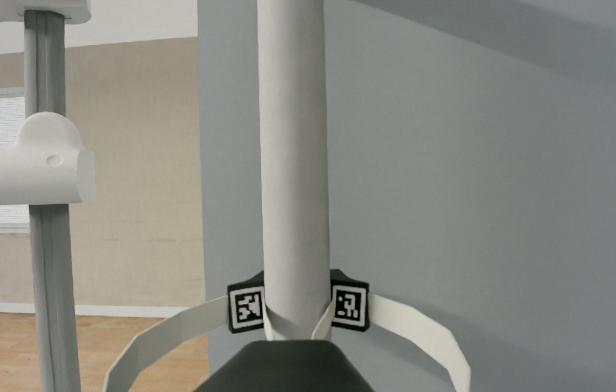

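Call:
move --r1 '{"base":{"translate_m":-0.497,"strafe_m":0.055},"pace":"slow","contact_limits":{"translate_m":0.6}}' --blocking false --cameras '[]'

Call:
wait --seconds 3 --cameras '["r1_wrist_camera"]'

Call:
wait --seconds 5 --cameras '["r1_wrist_camera","r1_head_camera","r1_head_left_camera"]'

Scene clock: 625.87 s.
move: r1 moving
r1.base_odometry: x=-2.169 y=+2.012 heading=-2.978
r1.turned_by_wheels: +0.000
r1.turned_by_imu: -0.001
r1.base_tilt: forward=-1.6 right=+1.3
r1.lidar_m: 0.51 2.45 2.23 0.51 0.56 0.85 1.69 2.01 2.50 2.51 3.13 0.44
r1.base_status: translate_m moving; strafe_m moving
r1.joint_positions: lift_m=+0.908 arm_m=+0.374 wrist_yaw_rad=+0.002 wrist_pitch_rad=+1.568 wrist_roll_rad=+2.225 gripper_m=-0.029
r1.joint_status: not commanded
r1.measured_speeds: translate_m=-0.047 strafe_m=+0.005 rotate_rad=+0.000 lift_m=+0.000 arm_m=+0.000 wrist_yaw_rad=+0.000 wrist_pitch_rad=-0.009 wrist_roll_rad=+0.000
r1.motor_effort: lift_m=+9(9) arm_m=-4(5) wheel_0=-5(5) wheel_1=-3(4) wheel_2=+7(8)
r1.servo_current: wrist_yaw_rad=26(72) wrist_pitch_rad=39(52) wrist_roll_rad=33(72) gripper_m=65(65)
r1.contact_limits: lift_m 0.2; translate_m 0.6
r1.hand_pose: x=+0.5461 y=-0.0874 z=+0.7977 quat_wxyz=(+0.314, +0.635, +0.313, -0.633) (m; r1's base frame)
r1.wrist_depth_mm: - 149 202 226 1025 798 798 / 119 155 227 226 1008 798 798 / 131 187 228 227 1008 809 809 / 140 223 227 228 1008 1008 1008 / 166 228 227 228 1025 1008 1008 / 193 228 206 185 1025 1008 1008 / 229 155 228 158 174 1025 1008
r2: as last shown
r2.turned_by_imu: +0.002
r2.base_tilt: forward=-0.7 right=+0.1
r2.lidar_m: 1.17 0.32 0.30 3.15 0.56 0.59 - 2.38 1.67 1.60 1.65 1.23
r2.motor_effort: lift_m=+21(21) arm_m=+4(4) wheel_0=+6(7) wheel_1=-1(2) wheel_2=-4(4)
r2.servo_current: wrist_yaw_rad=52(59) wrist_pitch_rad=46(46) wrist_roll_rad=46(46) gripper_m=98(104)
r2.contact_limits: translate_m 0.8
r2.wrist_depth_mm: 732 - 248 163 235 229 224 / 750 - 249 164 236 229 225 / 732 - 251 164 237 232 227 / - - 250 167 239 232 228 / 768 - 253 166 240 233 229 / 759 - 187 167 181 234 230 / 778 - 255 - 242 234 231
pictures: none
No camera images: "cameras" was empty.

Scene clock: 628.87 s.
earlier move: r1 moving
r1.base_odometry: x=-1.882 y=+2.028 heading=-2.979
r1.turned_by_wheels: -0.001
r1.turned_by_imu: -0.002
r1.base_tilt: forward=-1.6 right=+1.3
r1.lidar_m: 0.54 2.52 0.52 0.45 0.48 1.07 1.38 1.64 2.41 2.44 3.06 0.52
r1.base_status: translate_m moving; strafe_m moving
r1.joint_positions: lift_m=+0.908 arm_m=+0.374 wrist_yaw_rad=+0.002 wrist_pitch_rad=+1.563 wrist_roll_rad=+2.225 gripper_m=-0.029
r1.joint_status: not commanded
r1.measured_speeds: translate_m=-0.100 strafe_m=+0.011 rotate_rad=-0.004 lift_m=+0.000 arm_m=+0.000 wrist_yaw_rad=+0.000 wrist_pitch_rad=+0.000 wrist_roll_rad=+0.000
r1.motor_effort: lift_m=+10(10) arm_m=-4(5) wheel_0=-9(14) wheel_1=-2(7) wheel_2=+2(9)
r1.servo_current: wrist_yaw_rad=39(72) wrist_pitch_rad=52(59) wrist_roll_rad=33(72) gripper_m=65(65)
r1.contact_limits: lift_m 0.2; translate_m 0.6
r1.hand_pose: x=+0.5474 y=-0.0874 z=+0.7976 quat_wxyz=(+0.315, +0.636, +0.312, -0.631) (m; r1's base frame)
r1.wrist_depth_mm: 146 195 473 1008 1008 798 798 / 152 215 184 1008 1025 798 809 / 161 227 221 1008 1025 809 798 / 167 228 226 1042 1025 1008 1025 / 177 228 229 1008 991 1008 1025 / 180 227 195 186 179 1008 1025 / 192 155 229 163 1008 1008 904
r2.base_odometry: x=-2.288 y=-2.451 heading=-2.102
r2.turned_by_wheels: +0.000
r2.turned_by_imu: +0.000
r2.base_tilt: forward=-0.6 right=+0.0
r2.lidar_m: 1.18 0.33 0.33 0.52 0.53 0.75 - 2.35 1.67 1.58 1.64 1.24
r2.base_status: not commanded
r2.joint_positions: lift_m=+0.920 arm_m=+0.000 wrist_yaw_rad=+1.623 wrist_pitch_rad=+0.002 wrist_roll_rad=+0.000 gripper_m=-0.029
r2.joint_status: not commanded
r2.measured_speeds: all 0
r2.motor_effort: lift_m=+21(21) arm_m=+4(5) wheel_0=+7(7) wheel_1=-1(2) wheel_2=-4(4)
r2.servo_current: wrist_yaw_rad=46(65) wrist_pitch_rad=46(46) wrist_roll_rad=46(59) gripper_m=98(104)
r2.contact_limits: translate_m 0.8
r2.hand_pose: x=+0.2432 y=+0.2925 z=+1.0975 quat_wxyz=(+0.688, -0.001, +0.001, +0.725) (m; r2's base frame)
r2.wrist_depth_mm: - - 248 163 236 229 224 / - - 249 164 236 229 226 / - - 249 164 237 231 227 / 640 683 251 167 239 233 229 / - - 252 166 240 233 229 / - - 187 167 181 234 231 / - - 256 - 242 234 232
wait: 3.00 s; no rest
pictures: r1_wrist_camera
Images, in order (width x height): r1_wrist_camera 616x392.

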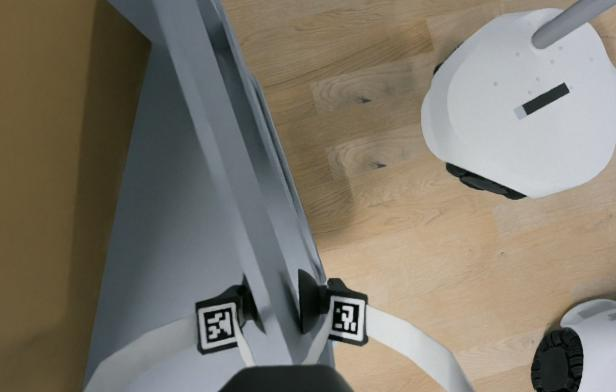

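Scene clock: 631.63 s.
earlier move: r1 done
r1.base_odometry: x=-1.683 y=+2.038 heading=-2.979
r1.turned_by_wheels: +0.000
r1.turned_by_imu: +0.000
r1.base_tilt: forward=-1.6 right=+1.3
r1.lidar_m: 0.53 2.61 0.56 0.42 0.54 4.02 1.19 1.41 2.36 2.39 2.99 0.53
r1.base_status: done
r1.joint_positions: lift_m=+0.908 arm_m=+0.374 wrist_yaw_rad=+0.002 wrist_pitch_rad=+1.565 wrist_roll_rad=+2.225 gripper_m=-0.029
r1.joint_status: not commanded
r1.measured_speeds: all 0
r1.motor_effort: lift_m=+10(10) arm_m=-4(5) wheel_0=-5(14) wheel_1=-3(7) wheel_2=+2(9)
r1.servo_current: wrist_yaw_rad=52(78) wrist_pitch_rad=39(59) wrist_roll_rad=46(72) gripper_m=65(65)
r1.contact_limits: lift_m 0.2; translate_m 0.6
r1.hand_pose: x=+0.5468 y=-0.0874 z=+0.7976 quat_wxyz=(+0.314, +0.636, +0.313, -0.632) (m; r1's base frame)
r1.wrist_depth_mm: 160 208 1025 1008 1008 798 788 / 163 206 549 1008 1008 809 798 / 167 227 187 1008 1025 798 798 / 171 227 196 1042 1008 1008 1008 / 176 227 228 1008 1025 1025 1008 / 170 228 199 196 178 1008 1008 / 181 155 228 160 1025 132 878
r2.base_odometry: x=-2.288 y=-2.451 heading=-2.102
r2.turned_by_wheels: +0.000
r2.turned_by_imu: +0.000
r2.base_tilt: forward=-0.6 right=+0.0
r2.lidar_m: 1.17 0.35 0.32 0.56 0.67 0.72 - 2.34 1.68 1.60 1.65 1.26
r2.base_status: not commanded
r2.joint_positions: lift_m=+0.920 arm_m=+0.000 wrist_yaw_rad=+1.623 wrist_pitch_rad=+0.002 wrist_roll_rad=+0.000 gripper_m=-0.029
r2.joint_status: not commanded
r2.measured_speeds: all 0
r2.motor_effort: lift_m=+21(21) arm_m=+4(5) wheel_0=+7(7) wheel_1=-2(2) wheel_2=-4(4)
r2.servo_current: wrist_yaw_rad=39(65) wrist_pitch_rad=46(46) wrist_roll_rad=52(59) gripper_m=104(111)
r2.contact_limits: translate_m 0.8
r2.hand_pose: x=+0.2432 y=+0.2925 z=+1.0975 quat_wxyz=(+0.688, -0.001, +0.001, +0.725) (m; r2's base frame)
r2.wrist_depth_mm: - - 247 163 236 229 225 / - - 248 164 236 229 226 / - - 251 164 237 231 226 / - - 251 167 238 233 228 / - - 253 165 239 233 229 / - - 187 167 182 234 230 / - - 256 - 243 234 232
wait: 2.77 of 5 s (r1 has come to rest)
pictures: r1_head_camera, r1_head_left_camera, r1_wrist_camera
Images, in order (width x height): r1_head_camera 420x560, r1_head_left_camera 420x672, r1_wrist_camera 616x392.

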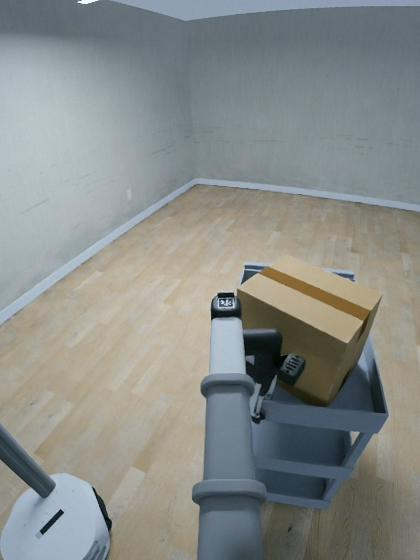

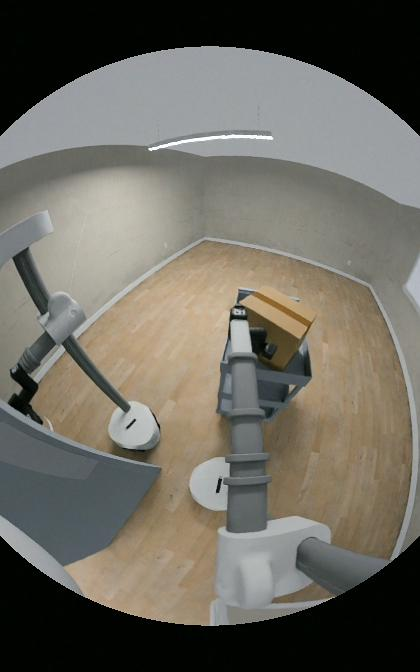

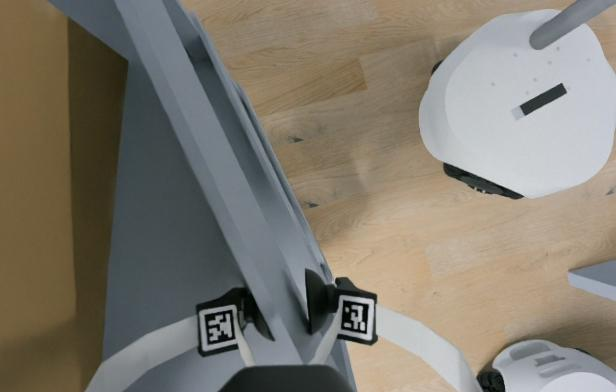

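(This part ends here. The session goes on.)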